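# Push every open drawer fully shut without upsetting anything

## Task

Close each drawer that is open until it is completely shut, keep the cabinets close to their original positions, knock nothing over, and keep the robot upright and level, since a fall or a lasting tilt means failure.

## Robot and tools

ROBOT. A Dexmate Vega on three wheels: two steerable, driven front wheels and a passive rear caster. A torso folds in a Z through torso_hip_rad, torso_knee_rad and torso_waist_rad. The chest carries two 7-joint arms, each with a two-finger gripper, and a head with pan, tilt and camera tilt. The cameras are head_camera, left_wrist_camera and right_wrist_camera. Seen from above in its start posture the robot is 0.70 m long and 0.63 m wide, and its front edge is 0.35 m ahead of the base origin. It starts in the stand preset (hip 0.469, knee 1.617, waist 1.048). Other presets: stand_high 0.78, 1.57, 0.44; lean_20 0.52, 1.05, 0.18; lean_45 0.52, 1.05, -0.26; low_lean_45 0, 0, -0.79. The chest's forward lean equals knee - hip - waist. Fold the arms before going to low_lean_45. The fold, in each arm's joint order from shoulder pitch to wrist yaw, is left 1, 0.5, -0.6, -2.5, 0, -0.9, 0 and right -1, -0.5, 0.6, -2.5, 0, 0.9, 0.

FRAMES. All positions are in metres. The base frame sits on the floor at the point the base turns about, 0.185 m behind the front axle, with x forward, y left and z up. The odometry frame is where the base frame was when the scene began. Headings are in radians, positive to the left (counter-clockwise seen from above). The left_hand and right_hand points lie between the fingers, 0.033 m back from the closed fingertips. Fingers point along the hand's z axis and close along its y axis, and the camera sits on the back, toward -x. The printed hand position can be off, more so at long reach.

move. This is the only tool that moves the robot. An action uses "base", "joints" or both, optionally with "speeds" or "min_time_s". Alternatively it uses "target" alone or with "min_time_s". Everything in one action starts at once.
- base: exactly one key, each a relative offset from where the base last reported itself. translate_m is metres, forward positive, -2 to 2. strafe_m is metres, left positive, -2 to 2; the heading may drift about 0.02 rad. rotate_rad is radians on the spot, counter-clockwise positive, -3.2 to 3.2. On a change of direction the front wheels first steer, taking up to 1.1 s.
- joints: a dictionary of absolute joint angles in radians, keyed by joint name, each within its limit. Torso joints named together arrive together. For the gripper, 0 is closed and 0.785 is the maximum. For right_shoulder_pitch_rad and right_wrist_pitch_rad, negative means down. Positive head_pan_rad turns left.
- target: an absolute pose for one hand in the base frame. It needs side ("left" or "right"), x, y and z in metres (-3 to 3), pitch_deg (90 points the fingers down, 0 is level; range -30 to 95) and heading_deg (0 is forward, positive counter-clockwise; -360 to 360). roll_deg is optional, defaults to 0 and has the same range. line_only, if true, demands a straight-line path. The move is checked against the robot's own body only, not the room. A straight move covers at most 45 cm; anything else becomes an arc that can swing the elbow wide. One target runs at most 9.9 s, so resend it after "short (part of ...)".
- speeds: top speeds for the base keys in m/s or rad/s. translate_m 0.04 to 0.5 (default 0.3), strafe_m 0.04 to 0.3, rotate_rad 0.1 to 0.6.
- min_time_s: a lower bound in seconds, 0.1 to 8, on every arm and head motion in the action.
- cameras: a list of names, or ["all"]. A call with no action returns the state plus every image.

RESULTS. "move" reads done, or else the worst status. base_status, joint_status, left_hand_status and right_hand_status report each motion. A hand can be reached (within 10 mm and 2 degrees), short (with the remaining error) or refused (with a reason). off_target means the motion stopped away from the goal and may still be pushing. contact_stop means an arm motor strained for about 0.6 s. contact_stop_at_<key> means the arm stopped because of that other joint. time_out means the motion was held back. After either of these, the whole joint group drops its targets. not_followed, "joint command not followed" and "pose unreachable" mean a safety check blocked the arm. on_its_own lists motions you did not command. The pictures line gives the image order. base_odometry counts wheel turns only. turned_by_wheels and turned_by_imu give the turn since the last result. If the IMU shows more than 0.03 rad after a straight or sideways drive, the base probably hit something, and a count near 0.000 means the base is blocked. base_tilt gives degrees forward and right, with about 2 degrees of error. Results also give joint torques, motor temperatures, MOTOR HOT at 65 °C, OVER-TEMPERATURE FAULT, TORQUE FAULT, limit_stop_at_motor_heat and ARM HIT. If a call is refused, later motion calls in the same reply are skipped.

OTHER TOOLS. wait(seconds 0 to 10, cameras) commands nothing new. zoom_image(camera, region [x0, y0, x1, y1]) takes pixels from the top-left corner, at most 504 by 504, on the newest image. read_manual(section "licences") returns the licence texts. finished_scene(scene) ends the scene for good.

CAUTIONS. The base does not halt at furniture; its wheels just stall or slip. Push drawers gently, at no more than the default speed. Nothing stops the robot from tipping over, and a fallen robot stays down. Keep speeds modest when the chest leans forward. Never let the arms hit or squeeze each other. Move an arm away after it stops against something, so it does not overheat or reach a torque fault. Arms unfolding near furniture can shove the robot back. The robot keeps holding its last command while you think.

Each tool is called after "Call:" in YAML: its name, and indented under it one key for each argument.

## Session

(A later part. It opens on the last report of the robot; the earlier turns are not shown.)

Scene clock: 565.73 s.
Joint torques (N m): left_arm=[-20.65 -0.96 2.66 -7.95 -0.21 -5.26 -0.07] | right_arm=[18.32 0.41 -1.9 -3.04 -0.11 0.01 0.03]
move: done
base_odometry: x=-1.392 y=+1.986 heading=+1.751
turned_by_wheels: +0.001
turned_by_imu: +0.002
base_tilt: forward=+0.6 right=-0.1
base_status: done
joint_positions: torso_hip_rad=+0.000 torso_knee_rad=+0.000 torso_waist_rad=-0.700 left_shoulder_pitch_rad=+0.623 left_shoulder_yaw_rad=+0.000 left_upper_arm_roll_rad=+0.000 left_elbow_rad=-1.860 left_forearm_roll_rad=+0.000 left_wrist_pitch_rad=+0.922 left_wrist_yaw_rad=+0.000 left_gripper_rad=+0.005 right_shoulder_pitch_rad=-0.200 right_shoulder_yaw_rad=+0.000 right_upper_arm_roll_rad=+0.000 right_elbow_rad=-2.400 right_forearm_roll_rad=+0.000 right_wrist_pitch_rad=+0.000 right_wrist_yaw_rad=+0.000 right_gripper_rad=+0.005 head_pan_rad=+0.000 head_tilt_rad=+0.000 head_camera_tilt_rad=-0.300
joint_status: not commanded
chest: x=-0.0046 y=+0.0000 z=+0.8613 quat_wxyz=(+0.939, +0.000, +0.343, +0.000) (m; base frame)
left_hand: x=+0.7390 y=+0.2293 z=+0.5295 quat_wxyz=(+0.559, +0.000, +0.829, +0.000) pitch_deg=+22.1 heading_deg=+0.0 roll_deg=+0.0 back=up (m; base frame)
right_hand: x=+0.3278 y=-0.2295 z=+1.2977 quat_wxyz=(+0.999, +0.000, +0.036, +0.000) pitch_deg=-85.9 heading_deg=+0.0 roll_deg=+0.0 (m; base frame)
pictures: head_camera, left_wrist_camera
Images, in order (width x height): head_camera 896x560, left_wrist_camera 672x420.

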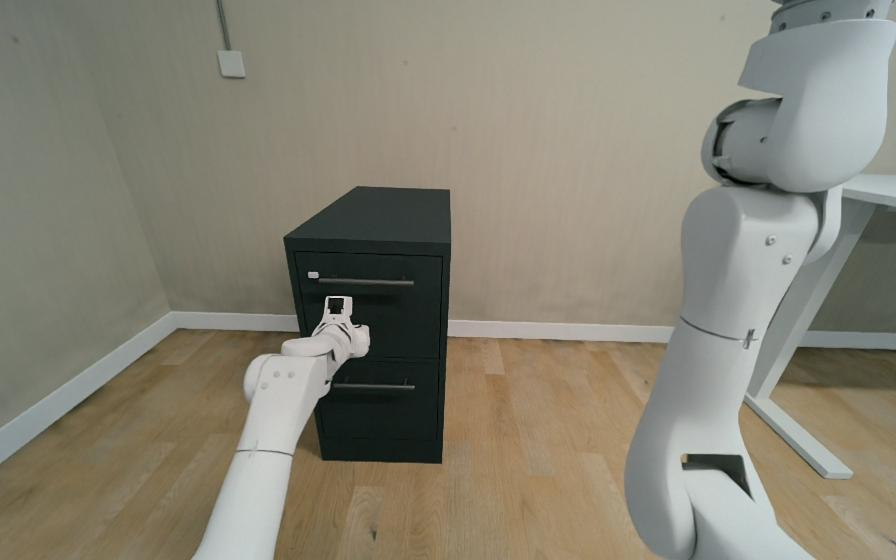

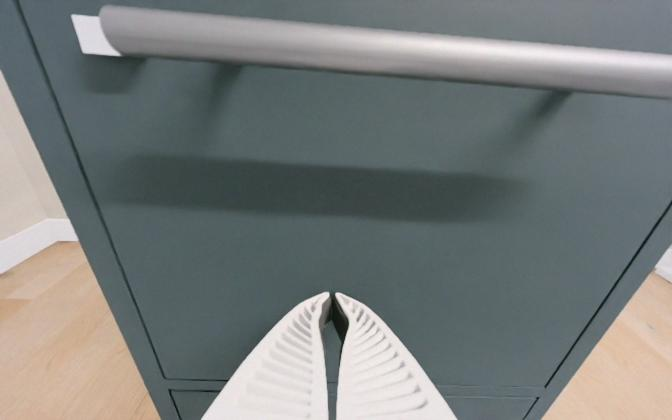

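Call:
move:
  base: {"translate_m": 0.018}
  speeds: {"translate_m": 0.05}
  cameras: ["left_wrist_camera"]

Call:
move:
  base: {"translate_m": -0.2}
  speeds: {"translate_m": 0.15}
  cameras: ["head_camera", "left_wrist_camera"]

Call:
zoom_image:
  camera: "head_camera"
  region: [280, 160, 500, 460]

Scene clock: 571.97 s.
Joint torques (N m): left_arm=[-22.21 -0.89 2.19 -8.06 0.32 -6.58 0.03] | right_arm=[18.23 -1.22 -1.9 -3.49 -0.09 -0.06 -0.03]
move: done
base_odometry: x=-1.395 y=+2.003 heading=+1.752
turned_by_wheels: +0.001
turned_by_imu: +0.001
base_tilt: forward=+0.6 right=+0.0
base_status: done
joint_positions: torso_hip_rad=+0.000 torso_knee_rad=+0.000 torso_waist_rad=-0.700 left_shoulder_pitch_rad=+0.624 left_shoulder_yaw_rad=+0.000 left_upper_arm_roll_rad=+0.000 left_elbow_rad=-1.860 left_forearm_roll_rad=+0.000 left_wrist_pitch_rad=+0.923 left_wrist_yaw_rad=+0.000 left_gripper_rad=+0.005 right_shoulder_pitch_rad=-0.200 right_shoulder_yaw_rad=+0.000 right_upper_arm_roll_rad=+0.000 right_elbow_rad=-2.400 right_forearm_roll_rad=+0.000 right_wrist_pitch_rad=+0.000 right_wrist_yaw_rad=+0.000 right_gripper_rad=+0.005 head_pan_rad=+0.000 head_tilt_rad=+0.000 head_camera_tilt_rad=-0.300
joint_status: not commanded
chest: x=-0.0047 y=+0.0000 z=+0.8613 quat_wxyz=(+0.939, +0.000, +0.343, +0.000) (m; base frame)
left_hand: x=+0.7388 y=+0.2293 z=+0.5292 quat_wxyz=(+0.558, +0.000, +0.830, +0.000) pitch_deg=+22.1 heading_deg=+0.0 roll_deg=+0.0 back=up (m; base frame)
right_hand: x=+0.3277 y=-0.2295 z=+1.2977 quat_wxyz=(+0.999, +0.000, +0.035, +0.000) pitch_deg=-85.9 heading_deg=+0.0 roll_deg=+0.0 (m; base frame)
pictures: left_wrist_camera
Images, in order (width x height): left_wrist_camera 672x420.

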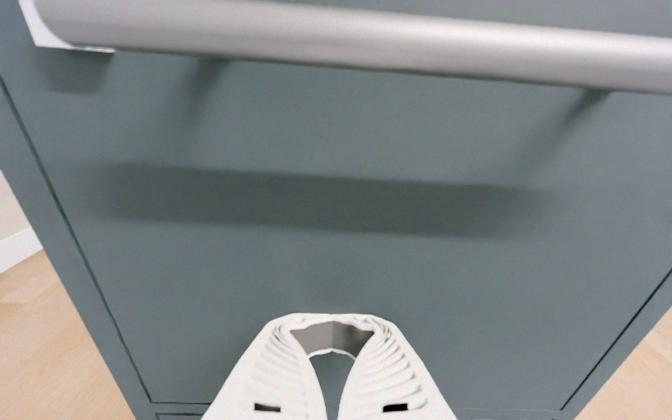

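Scene clock: 574.33 s.
Joint torques (N m): left_arm=[-18.36 -0.95 2.75 -13.09 0.23 -2.64 0.38] | right_arm=[18.27 0.08 -2.24 -3.73 -0.14 0.25 0.08]
move: done
base_odometry: x=-1.358 y=+1.807 heading=+1.752
turned_by_wheels: +0.000
turned_by_imu: -0.001
base_tilt: forward=+0.7 right=-0.1
base_status: done
joint_positions: torso_hip_rad=+0.000 torso_knee_rad=+0.000 torso_waist_rad=-0.700 left_shoulder_pitch_rad=+0.623 left_shoulder_yaw_rad=+0.000 left_upper_arm_roll_rad=+0.000 left_elbow_rad=-1.860 left_forearm_roll_rad=+0.000 left_wrist_pitch_rad=+0.921 left_wrist_yaw_rad=+0.000 left_gripper_rad=+0.005 right_shoulder_pitch_rad=-0.200 right_shoulder_yaw_rad=+0.000 right_upper_arm_roll_rad=+0.000 right_elbow_rad=-2.400 right_forearm_roll_rad=+0.000 right_wrist_pitch_rad=+0.000 right_wrist_yaw_rad=+0.000 right_gripper_rad=+0.005 head_pan_rad=+0.000 head_tilt_rad=+0.000 head_camera_tilt_rad=-0.300
joint_status: not commanded
chest: x=-0.0045 y=+0.0000 z=+0.8613 quat_wxyz=(+0.939, +0.000, +0.343, +0.000) (m; base frame)
left_hand: x=+0.7391 y=+0.2293 z=+0.5295 quat_wxyz=(+0.559, +0.000, +0.829, +0.000) pitch_deg=+22.0 heading_deg=+0.0 roll_deg=+0.0 back=up (m; base frame)
right_hand: x=+0.3280 y=-0.2295 z=+1.2976 quat_wxyz=(+0.999, +0.000, +0.036, +0.000) pitch_deg=-85.9 heading_deg=+0.0 roll_deg=+0.0 (m; base frame)
pictures: head_camera, left_wrist_camera
Images, in order (width x height): head_camera 896x560, left_wrist_camera 672x420.

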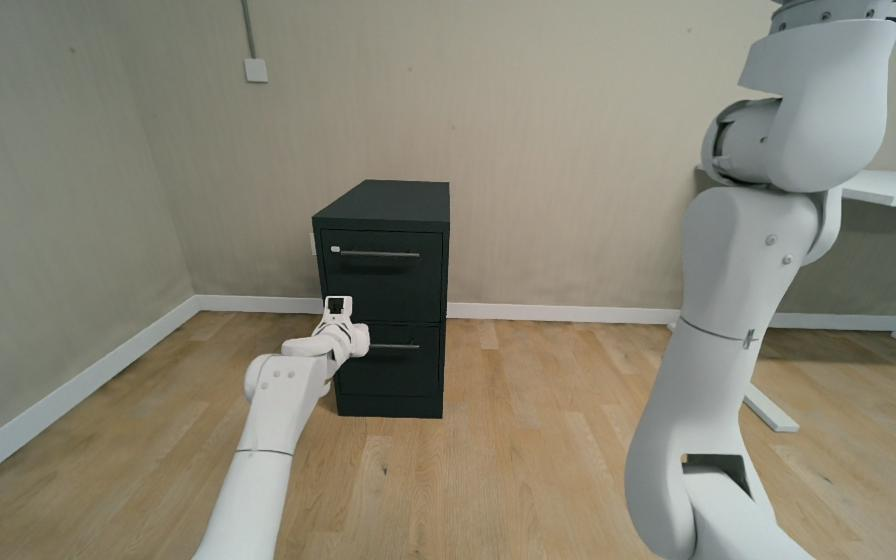

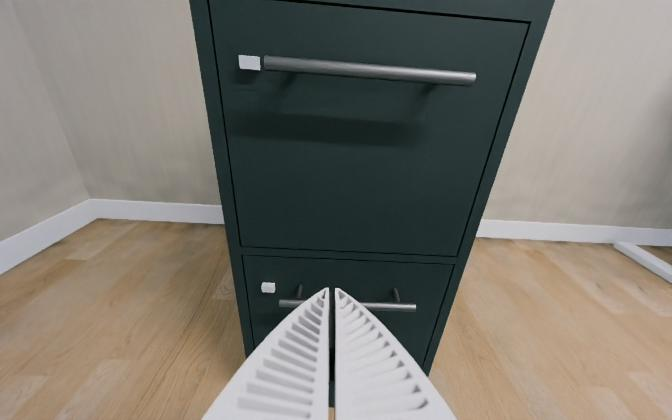

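Scaled by 1.680 from the camera's 896x560 image, which has a finer 960x600 frame.

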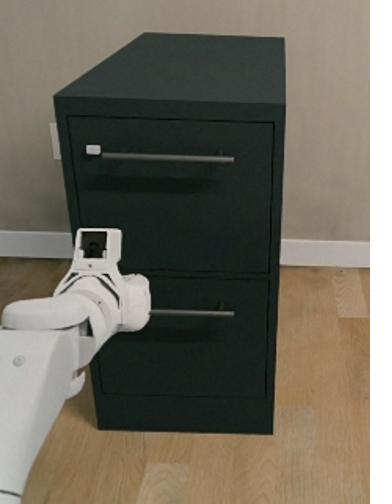

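Call:
move:
  base: {"strafe_m": -0.37}

Call:
move:
  base: {"translate_m": -1.97}
  speeds: {"translate_m": 0.45}

Call:
move:
  base: {"rotate_rad": 1.53}
  cameras: ["head_camera", "left_wrist_camera"]

Scene clock: 605.80 s.
Joint torques (N m): left_arm=[-18.14 -2.38 3.02 -14.02 -0.45 -2.62 0.09] | right_arm=[18.08 0.22 -1.84 -3.37 -0.01 -0.22 -0.04]
Motor temperatures (°C): left_arm=[30 31 31 31 35 39 39] | right_arm=[33 28 29 31 34 35 35]
move: done
base_odometry: x=-0.995 y=+1.874 heading=+1.749
turned_by_wheels: -0.003
turned_by_imu: +0.002
base_tilt: forward=+0.7 right=+0.0
base_status: done
joint_positions: torso_hip_rad=+0.000 torso_knee_rad=+0.000 torso_waist_rad=-0.700 left_shoulder_pitch_rad=+0.623 left_shoulder_yaw_rad=+0.000 left_upper_arm_roll_rad=+0.000 left_elbow_rad=-1.860 left_forearm_roll_rad=+0.000 left_wrist_pitch_rad=+0.921 left_wrist_yaw_rad=+0.000 left_gripper_rad=+0.005 right_shoulder_pitch_rad=-0.200 right_shoulder_yaw_rad=+0.000 right_upper_arm_roll_rad=+0.000 right_elbow_rad=-2.400 right_forearm_roll_rad=+0.000 right_wrist_pitch_rad=+0.000 right_wrist_yaw_rad=+0.000 right_gripper_rad=+0.005 head_pan_rad=+0.000 head_tilt_rad=+0.000 head_camera_tilt_rad=-0.300
joint_status: not commanded
chest: x=-0.0045 y=+0.0000 z=+0.8613 quat_wxyz=(+0.939, +0.000, +0.343, +0.000) (m; base frame)
left_hand: x=+0.7392 y=+0.2293 z=+0.5295 quat_wxyz=(+0.559, +0.000, +0.829, +0.000) pitch_deg=+22.0 heading_deg=+0.0 roll_deg=+0.0 back=up (m; base frame)
right_hand: x=+0.3280 y=-0.2295 z=+1.2976 quat_wxyz=(+0.999, +0.000, +0.036, +0.000) pitch_deg=-85.9 heading_deg=+0.0 roll_deg=+0.0 (m; base frame)
pictures: none

Scene clock: 612.80 s.
Joint torques (N m): left_arm=[-16.68 0.74 0.58 -11.67 -0.21 -2.82 -0.12] | right_arm=[18.91 -0.11 -2.42 -3.46 -0.12 -0.06 0.21]
move: done
base_odometry: x=-0.643 y=-0.064 heading=+1.749
turned_by_wheels: +0.000
turned_by_imu: +0.000
base_tilt: forward=+0.6 right=-0.1
base_status: done
joint_positions: torso_hip_rad=+0.000 torso_knee_rad=+0.000 torso_waist_rad=-0.700 left_shoulder_pitch_rad=+0.623 left_shoulder_yaw_rad=+0.000 left_upper_arm_roll_rad=+0.000 left_elbow_rad=-1.860 left_forearm_roll_rad=+0.000 left_wrist_pitch_rad=+0.921 left_wrist_yaw_rad=+0.000 left_gripper_rad=+0.005 right_shoulder_pitch_rad=-0.200 right_shoulder_yaw_rad=+0.000 right_upper_arm_roll_rad=+0.000 right_elbow_rad=-2.400 right_forearm_roll_rad=+0.000 right_wrist_pitch_rad=+0.000 right_wrist_yaw_rad=+0.000 right_gripper_rad=+0.005 head_pan_rad=+0.000 head_tilt_rad=+0.000 head_camera_tilt_rad=-0.300
joint_status: not commanded
chest: x=-0.0045 y=+0.0000 z=+0.8613 quat_wxyz=(+0.939, +0.000, +0.343, +0.000) (m; base frame)
left_hand: x=+0.7392 y=+0.2293 z=+0.5294 quat_wxyz=(+0.559, +0.000, +0.829, +0.000) pitch_deg=+22.0 heading_deg=+0.0 roll_deg=+0.0 back=up (m; base frame)
right_hand: x=+0.3281 y=-0.2295 z=+1.2975 quat_wxyz=(+0.999, +0.000, +0.036, +0.000) pitch_deg=-85.9 heading_deg=+0.0 roll_deg=+0.0 (m; base frame)
pictures: none

Scene clock: 616.90 s.
Joint torques (N m): left_arm=[-16.82 0.56 0.28 -10.93 0.48 -2.71 0.21] | right_arm=[19.92 -0.41 -1.9 -3.67 -0.06 -0.26 0.29]
move: done
base_odometry: x=-0.642 y=-0.063 heading=-3.002
turned_by_wheels: +1.532
turned_by_imu: +1.504
base_tilt: forward=+0.6 right=-0.1
base_status: done
joint_positions: torso_hip_rad=+0.000 torso_knee_rad=+0.000 torso_waist_rad=-0.700 left_shoulder_pitch_rad=+0.623 left_shoulder_yaw_rad=+0.000 left_upper_arm_roll_rad=+0.000 left_elbow_rad=-1.860 left_forearm_roll_rad=+0.000 left_wrist_pitch_rad=+0.921 left_wrist_yaw_rad=+0.000 left_gripper_rad=+0.005 right_shoulder_pitch_rad=-0.200 right_shoulder_yaw_rad=+0.000 right_upper_arm_roll_rad=+0.000 right_elbow_rad=-2.400 right_forearm_roll_rad=+0.000 right_wrist_pitch_rad=+0.000 right_wrist_yaw_rad=+0.000 right_gripper_rad=+0.005 head_pan_rad=+0.000 head_tilt_rad=+0.000 head_camera_tilt_rad=-0.300
joint_status: not commanded
chest: x=-0.0045 y=+0.0000 z=+0.8613 quat_wxyz=(+0.939, +0.000, +0.343, +0.000) (m; base frame)
left_hand: x=+0.7392 y=+0.2293 z=+0.5294 quat_wxyz=(+0.559, +0.000, +0.829, +0.000) pitch_deg=+22.0 heading_deg=+0.0 roll_deg=+0.0 back=up (m; base frame)
right_hand: x=+0.3281 y=-0.2295 z=+1.2975 quat_wxyz=(+0.999, +0.000, +0.036, +0.000) pitch_deg=-85.9 heading_deg=+0.0 roll_deg=+0.0 (m; base frame)
pictures: head_camera, left_wrist_camera
Images, in order (width x height): head_camera 896x560, left_wrist_camera 672x420.

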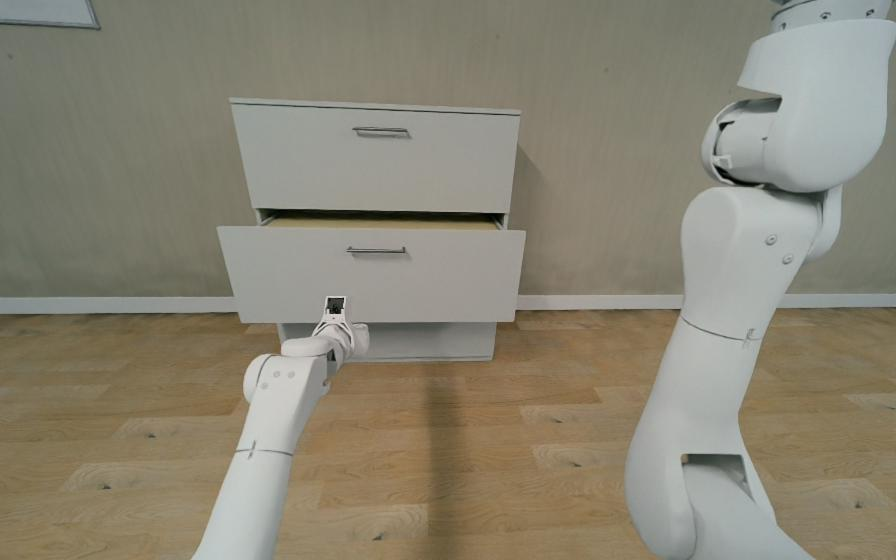

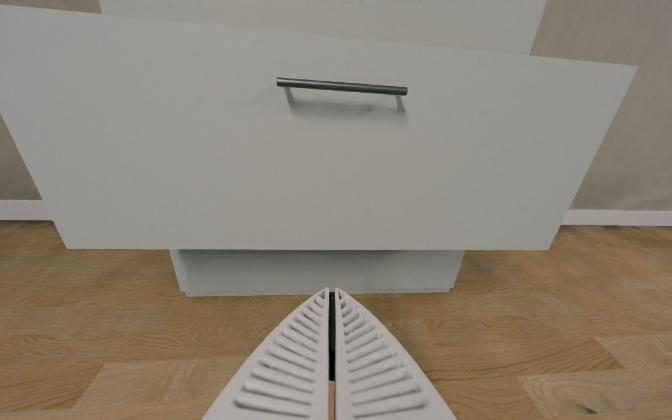

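Call:
move:
  base: {"translate_m": 0.46}
  speeds: {"translate_m": 0.13}
  cameras: ["head_camera", "left_wrist_camera"]

Scene clock: 628.03 s.
Joint torques (N m): left_arm=[-15.21 -0.32 0.23 -13.49 0.11 -1.97 -0.2] | right_arm=[18.58 -0.01 -1.9 -4.05 -0.06 0.51 0.14]
move: done
base_odometry: x=-1.097 y=-0.129 heading=-3.002
turned_by_wheels: +0.000
turned_by_imu: +0.002
base_tilt: forward=+0.7 right=+0.0
base_status: done
joint_positions: torso_hip_rad=+0.000 torso_knee_rad=+0.000 torso_waist_rad=-0.700 left_shoulder_pitch_rad=+0.623 left_shoulder_yaw_rad=+0.000 left_upper_arm_roll_rad=+0.000 left_elbow_rad=-1.860 left_forearm_roll_rad=+0.000 left_wrist_pitch_rad=+0.921 left_wrist_yaw_rad=+0.000 left_gripper_rad=+0.005 right_shoulder_pitch_rad=-0.200 right_shoulder_yaw_rad=+0.000 right_upper_arm_roll_rad=+0.000 right_elbow_rad=-2.400 right_forearm_roll_rad=+0.000 right_wrist_pitch_rad=+0.000 right_wrist_yaw_rad=+0.000 right_gripper_rad=+0.005 head_pan_rad=+0.000 head_tilt_rad=+0.000 head_camera_tilt_rad=-0.300
joint_status: not commanded
chest: x=-0.0045 y=+0.0000 z=+0.8613 quat_wxyz=(+0.939, +0.000, +0.343, +0.000) (m; base frame)
left_hand: x=+0.7392 y=+0.2293 z=+0.5294 quat_wxyz=(+0.559, +0.000, +0.829, +0.000) pitch_deg=+22.0 heading_deg=+0.0 roll_deg=+0.0 back=up (m; base frame)
right_hand: x=+0.3280 y=-0.2295 z=+1.2976 quat_wxyz=(+0.999, +0.000, +0.036, +0.000) pitch_deg=-85.9 heading_deg=+0.0 roll_deg=+0.0 (m; base frame)
pictures: head_camera, left_wrist_camera
Images, in order (width x height): head_camera 896x560, left_wrist_camera 672x420.

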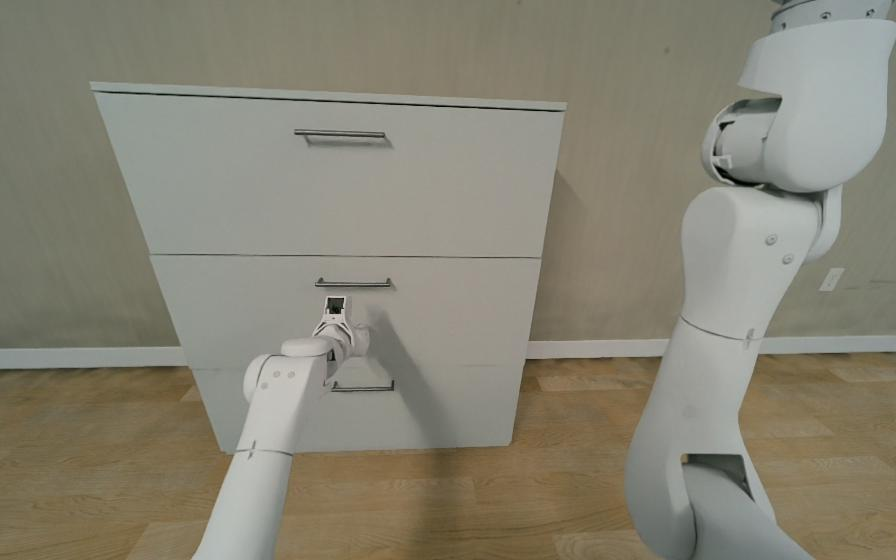

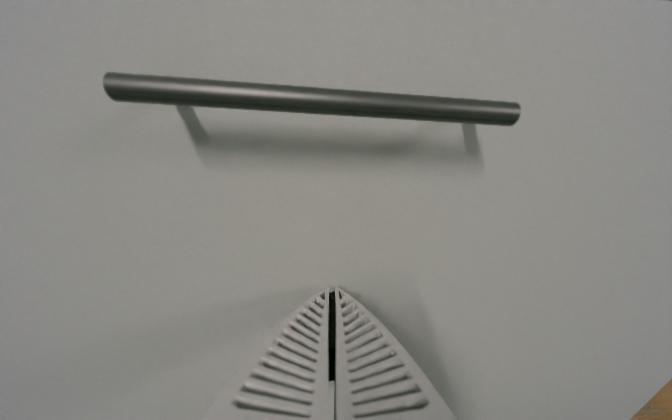

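Call:
move:
  base: {"translate_m": 0.075}
  speeds: {"translate_m": 0.06}
  cameras: ["head_camera", "left_wrist_camera"]

Scene clock: 634.87 s.
Joint torques (N m): left_arm=[-32.22 11.79 -26.19 16.2 5.9 -9.2 9.95] | right_arm=[18.35 -0.92 -2.14 -3.72 -0.16 -0.09 -0.02]
move: done
base_odometry: x=-1.171 y=-0.139 heading=-3.001
turned_by_wheels: +0.001
turned_by_imu: +0.029
base_tilt: forward=+0.5 right=+0.0
base_status: done
joint_positions: torso_hip_rad=+0.001 torso_knee_rad=+0.000 torso_waist_rad=-0.699 left_shoulder_pitch_rad=+0.624 left_shoulder_yaw_rad=-0.001 left_upper_arm_roll_rad=+0.002 left_elbow_rad=-1.862 left_forearm_roll_rad=-0.002 left_wrist_pitch_rad=+0.924 left_wrist_yaw_rad=-0.002 left_gripper_rad=+0.005 right_shoulder_pitch_rad=-0.200 right_shoulder_yaw_rad=+0.000 right_upper_arm_roll_rad=+0.000 right_elbow_rad=-2.400 right_forearm_roll_rad=+0.000 right_wrist_pitch_rad=+0.000 right_wrist_yaw_rad=+0.000 right_gripper_rad=+0.005 head_pan_rad=+0.000 head_tilt_rad=+0.000 head_camera_tilt_rad=-0.300
joint_status: not commanded
chest: x=-0.0056 y=+0.0000 z=+0.8616 quat_wxyz=(+0.940, +0.000, +0.342, +0.000) (m; base frame)
left_hand: x=+0.7383 y=+0.2265 z=+0.5312 quat_wxyz=(+0.559, +0.001, +0.829, -0.003) pitch_deg=+22.0 heading_deg=-0.4 roll_deg=-0.2 back=up (m; base frame)
right_hand: x=+0.3259 y=-0.2295 z=+1.2987 quat_wxyz=(+0.999, +0.000, +0.035, +0.000) pitch_deg=-86.0 heading_deg=+0.0 roll_deg=+0.0 (m; base frame)
pictures: head_camera, left_wrist_camera
Images, in order (width x height): head_camera 896x560, left_wrist_camera 672x420.

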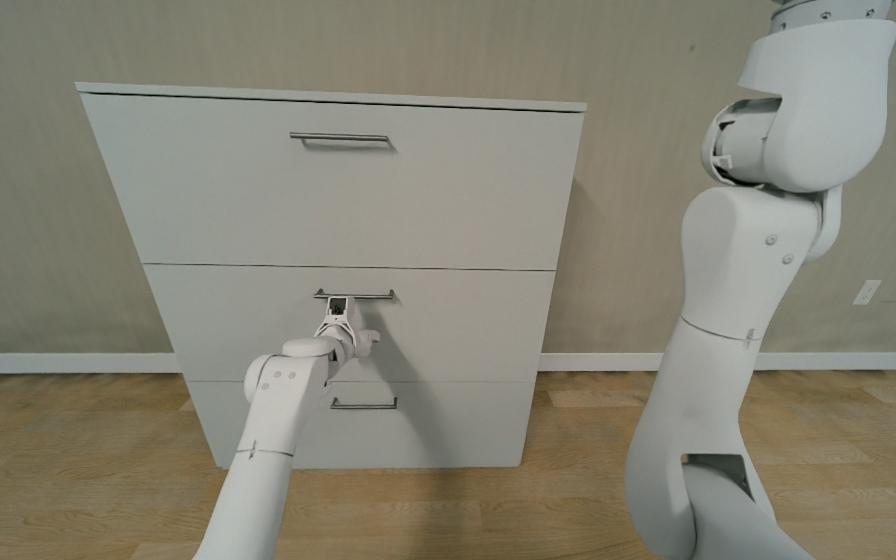

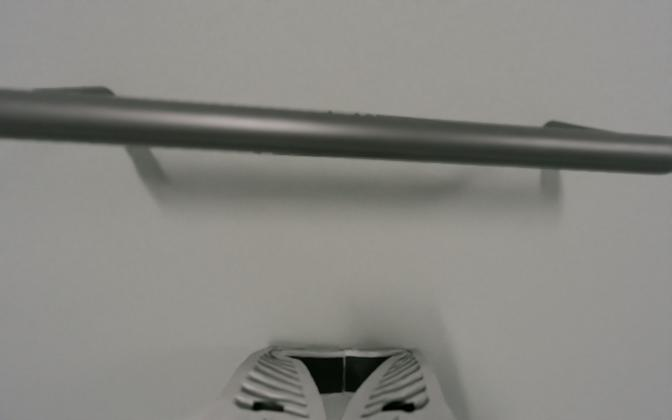

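Call:
move:
  base: {"translate_m": -0.2}
  speeds: {"translate_m": 0.12}
  cameras: ["head_camera", "left_wrist_camera"]

Call:
zoom_image:
  camera: "head_camera"
  region: [100, 70, 600, 480]

Scene clock: 640.60 s.
Joint torques (N m): left_arm=[-17.15 -1.32 -1.58 -12.17 -0.28 -2.82 0.59] | right_arm=[18.57 0.02 -2.09 -3.55 -0.06 -0.17 0.11]
move: done
base_odometry: x=-0.973 y=-0.111 heading=-3.000
turned_by_wheels: +0.001
turned_by_imu: +0.001
base_tilt: forward=+0.7 right=-0.1
base_status: done
joint_positions: torso_hip_rad=+0.000 torso_knee_rad=+0.000 torso_waist_rad=-0.700 left_shoulder_pitch_rad=+0.623 left_shoulder_yaw_rad=+0.000 left_upper_arm_roll_rad=+0.000 left_elbow_rad=-1.860 left_forearm_roll_rad=+0.000 left_wrist_pitch_rad=+0.921 left_wrist_yaw_rad=+0.000 left_gripper_rad=+0.005 right_shoulder_pitch_rad=-0.200 right_shoulder_yaw_rad=+0.000 right_upper_arm_roll_rad=+0.000 right_elbow_rad=-2.400 right_forearm_roll_rad=+0.000 right_wrist_pitch_rad=+0.000 right_wrist_yaw_rad=+0.000 right_gripper_rad=+0.005 head_pan_rad=+0.000 head_tilt_rad=+0.000 head_camera_tilt_rad=-0.300
joint_status: not commanded
chest: x=-0.0045 y=+0.0000 z=+0.8613 quat_wxyz=(+0.939, +0.000, +0.343, +0.000) (m; base frame)
left_hand: x=+0.7391 y=+0.2291 z=+0.5295 quat_wxyz=(+0.559, +0.000, +0.829, +0.000) pitch_deg=+22.0 heading_deg=+0.0 roll_deg=+0.0 back=up (m; base frame)
right_hand: x=+0.3279 y=-0.2295 z=+1.2976 quat_wxyz=(+0.999, +0.000, +0.036, +0.000) pitch_deg=-85.9 heading_deg=+0.0 roll_deg=+0.0 (m; base frame)
pictures: head_camera, left_wrist_camera
Images, in order (width x height): head_camera 896x560, left_wrist_camera 672x420.

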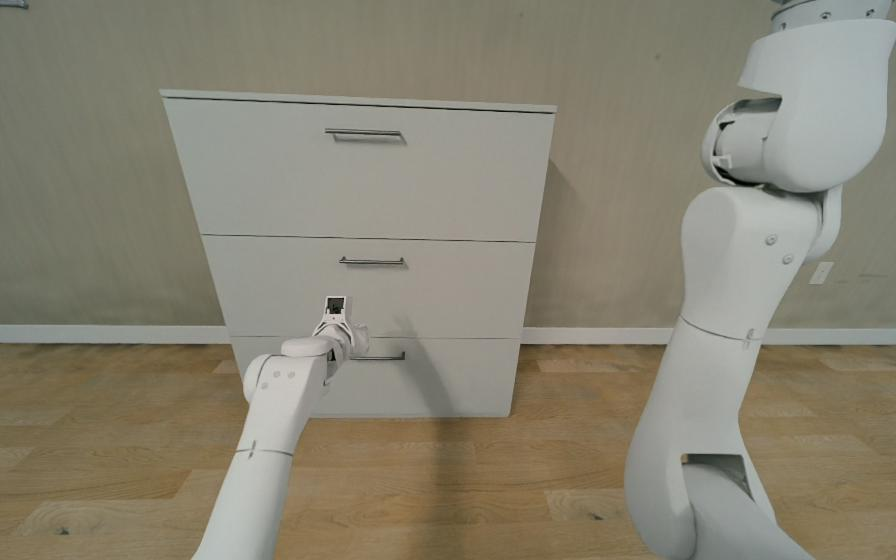

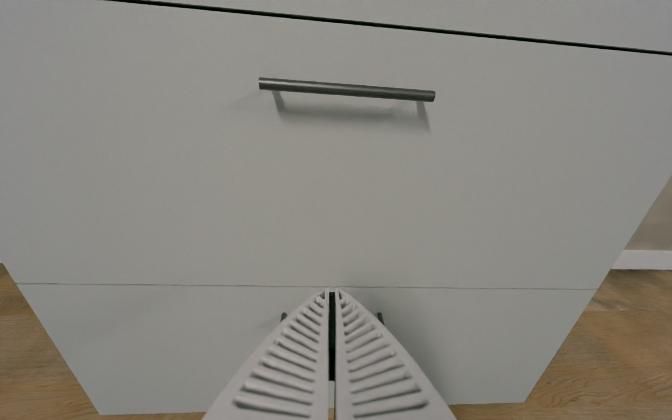

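Scaled by 1.008 from the camera's 896x560 image, which has a finer 960x600 frame.

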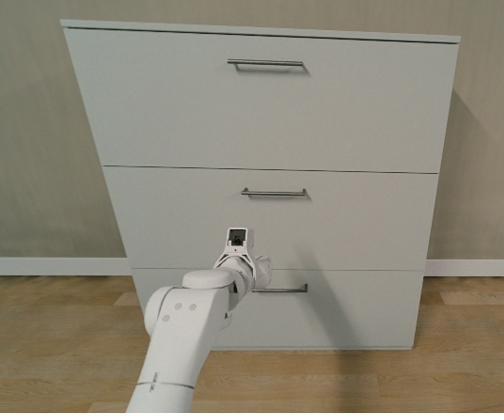

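Call:
move:
  base: {"translate_m": -0.428}

Call:
move:
  base: {"strafe_m": -0.437}

Call:
move:
  base: {"rotate_rad": -1.62}
  cameras: ["head_camera"]

Call:
zoom_image:
  camera: "head_camera"
  region: [240, 120, 420, 280]

Scene clock: 659.00 s.
Joint torques (N m): left_arm=[-17.73 1.18 -0.91 -12.39 0.14 -2.24 -0.14] | right_arm=[18.74 -0.31 -1.97 -4.07 -0.04 0.05 -0.06]
move: done
base_odometry: x=-0.550 y=-0.049 heading=-3.000
turned_by_wheels: +0.001
turned_by_imu: +0.001
base_tilt: forward=+0.6 right=+0.0
base_status: done
joint_positions: torso_hip_rad=+0.000 torso_knee_rad=+0.000 torso_waist_rad=-0.700 left_shoulder_pitch_rad=+0.623 left_shoulder_yaw_rad=+0.000 left_upper_arm_roll_rad=+0.000 left_elbow_rad=-1.860 left_forearm_roll_rad=+0.000 left_wrist_pitch_rad=+0.921 left_wrist_yaw_rad=+0.000 left_gripper_rad=+0.005 right_shoulder_pitch_rad=-0.200 right_shoulder_yaw_rad=+0.000 right_upper_arm_roll_rad=+0.000 right_elbow_rad=-2.400 right_forearm_roll_rad=+0.000 right_wrist_pitch_rad=+0.000 right_wrist_yaw_rad=+0.000 right_gripper_rad=+0.005 head_pan_rad=+0.000 head_tilt_rad=+0.000 head_camera_tilt_rad=-0.300
joint_status: not commanded
chest: x=-0.0045 y=+0.0000 z=+0.8613 quat_wxyz=(+0.939, +0.000, +0.343, +0.000) (m; base frame)
left_hand: x=+0.7392 y=+0.2291 z=+0.5294 quat_wxyz=(+0.559, +0.000, +0.829, +0.000) pitch_deg=+22.0 heading_deg=+0.0 roll_deg=+0.0 back=up (m; base frame)
right_hand: x=+0.3280 y=-0.2295 z=+1.2975 quat_wxyz=(+0.999, +0.000, +0.036, +0.000) pitch_deg=-85.9 heading_deg=+0.0 roll_deg=+0.0 (m; base frame)
pictures: none

Scene clock: 662.60 s.
Joint torques (N m): left_arm=[-14.93 1.08 -1.45 -14.44 1.03 -1.44 0.15] | right_arm=[18.63 -0.13 -1.91 -3.2 -0.14 -0.17 -0.08]
move: done
base_odometry: x=-0.613 y=+0.383 heading=-3.003
turned_by_wheels: -0.003
turned_by_imu: +0.005
base_tilt: forward=+0.6 right=+0.0
base_status: done
joint_positions: torso_hip_rad=+0.000 torso_knee_rad=+0.000 torso_waist_rad=-0.700 left_shoulder_pitch_rad=+0.623 left_shoulder_yaw_rad=+0.000 left_upper_arm_roll_rad=+0.000 left_elbow_rad=-1.860 left_forearm_roll_rad=+0.000 left_wrist_pitch_rad=+0.921 left_wrist_yaw_rad=+0.000 left_gripper_rad=+0.005 right_shoulder_pitch_rad=-0.200 right_shoulder_yaw_rad=+0.000 right_upper_arm_roll_rad=+0.000 right_elbow_rad=-2.400 right_forearm_roll_rad=+0.000 right_wrist_pitch_rad=+0.000 right_wrist_yaw_rad=+0.000 right_gripper_rad=+0.005 head_pan_rad=+0.000 head_tilt_rad=+0.000 head_camera_tilt_rad=-0.300
joint_status: not commanded
chest: x=-0.0045 y=+0.0000 z=+0.8613 quat_wxyz=(+0.939, +0.000, +0.343, +0.000) (m; base frame)
left_hand: x=+0.7392 y=+0.2291 z=+0.5294 quat_wxyz=(+0.559, +0.000, +0.829, +0.000) pitch_deg=+22.0 heading_deg=+0.0 roll_deg=+0.0 back=up (m; base frame)
right_hand: x=+0.3280 y=-0.2295 z=+1.2975 quat_wxyz=(+0.999, +0.000, +0.036, +0.000) pitch_deg=-85.9 heading_deg=+0.0 roll_deg=+0.0 (m; base frame)
pictures: none

Scene clock: 666.97 s.
Joint torques (N m): left_arm=[-16.28 0.82 -0.92 -11.78 -0.26 -1.72 0.47] | right_arm=[18.88 -1.11 -2.13 -4.08 -0.03 0.27 -0.08]
move: done
base_odometry: x=-0.614 y=+0.383 heading=+1.658
turned_by_wheels: -1.622
turned_by_imu: -1.590
base_tilt: forward=+0.6 right=-0.1
base_status: done
joint_positions: torso_hip_rad=+0.000 torso_knee_rad=+0.000 torso_waist_rad=-0.700 left_shoulder_pitch_rad=+0.623 left_shoulder_yaw_rad=+0.000 left_upper_arm_roll_rad=+0.000 left_elbow_rad=-1.860 left_forearm_roll_rad=+0.000 left_wrist_pitch_rad=+0.921 left_wrist_yaw_rad=+0.000 left_gripper_rad=+0.005 right_shoulder_pitch_rad=-0.200 right_shoulder_yaw_rad=+0.000 right_upper_arm_roll_rad=+0.000 right_elbow_rad=-2.400 right_forearm_roll_rad=+0.000 right_wrist_pitch_rad=+0.000 right_wrist_yaw_rad=+0.000 right_gripper_rad=+0.005 head_pan_rad=+0.000 head_tilt_rad=+0.000 head_camera_tilt_rad=-0.300
joint_status: not commanded
chest: x=-0.0045 y=+0.0000 z=+0.8613 quat_wxyz=(+0.939, +0.000, +0.343, +0.000) (m; base frame)
left_hand: x=+0.7392 y=+0.2291 z=+0.5294 quat_wxyz=(+0.559, +0.000, +0.829, +0.000) pitch_deg=+22.0 heading_deg=+0.0 roll_deg=+0.0 back=up (m; base frame)
right_hand: x=+0.3280 y=-0.2295 z=+1.2975 quat_wxyz=(+0.999, +0.000, +0.036, +0.000) pitch_deg=-85.9 heading_deg=+0.0 roll_deg=+0.0 (m; base frame)
pictures: head_camera
Images, in order (width x height): head_camera 896x560.

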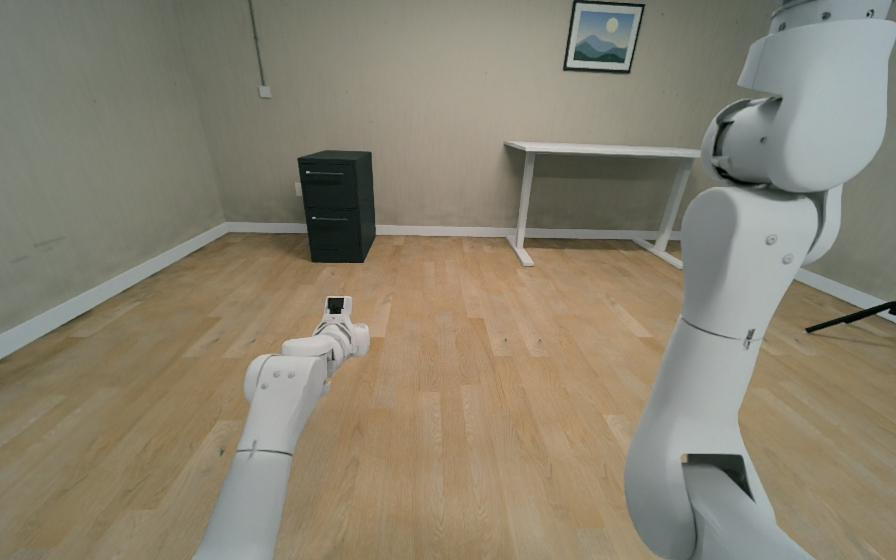

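Scaled by 2.800 from the camera's 896x560 image, which has a finer 960x600 frame.

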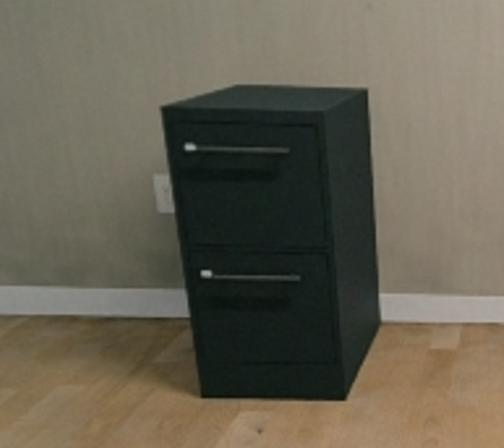

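Call:
finished_scene:
  scene: 3

The scene is finished: the task was done.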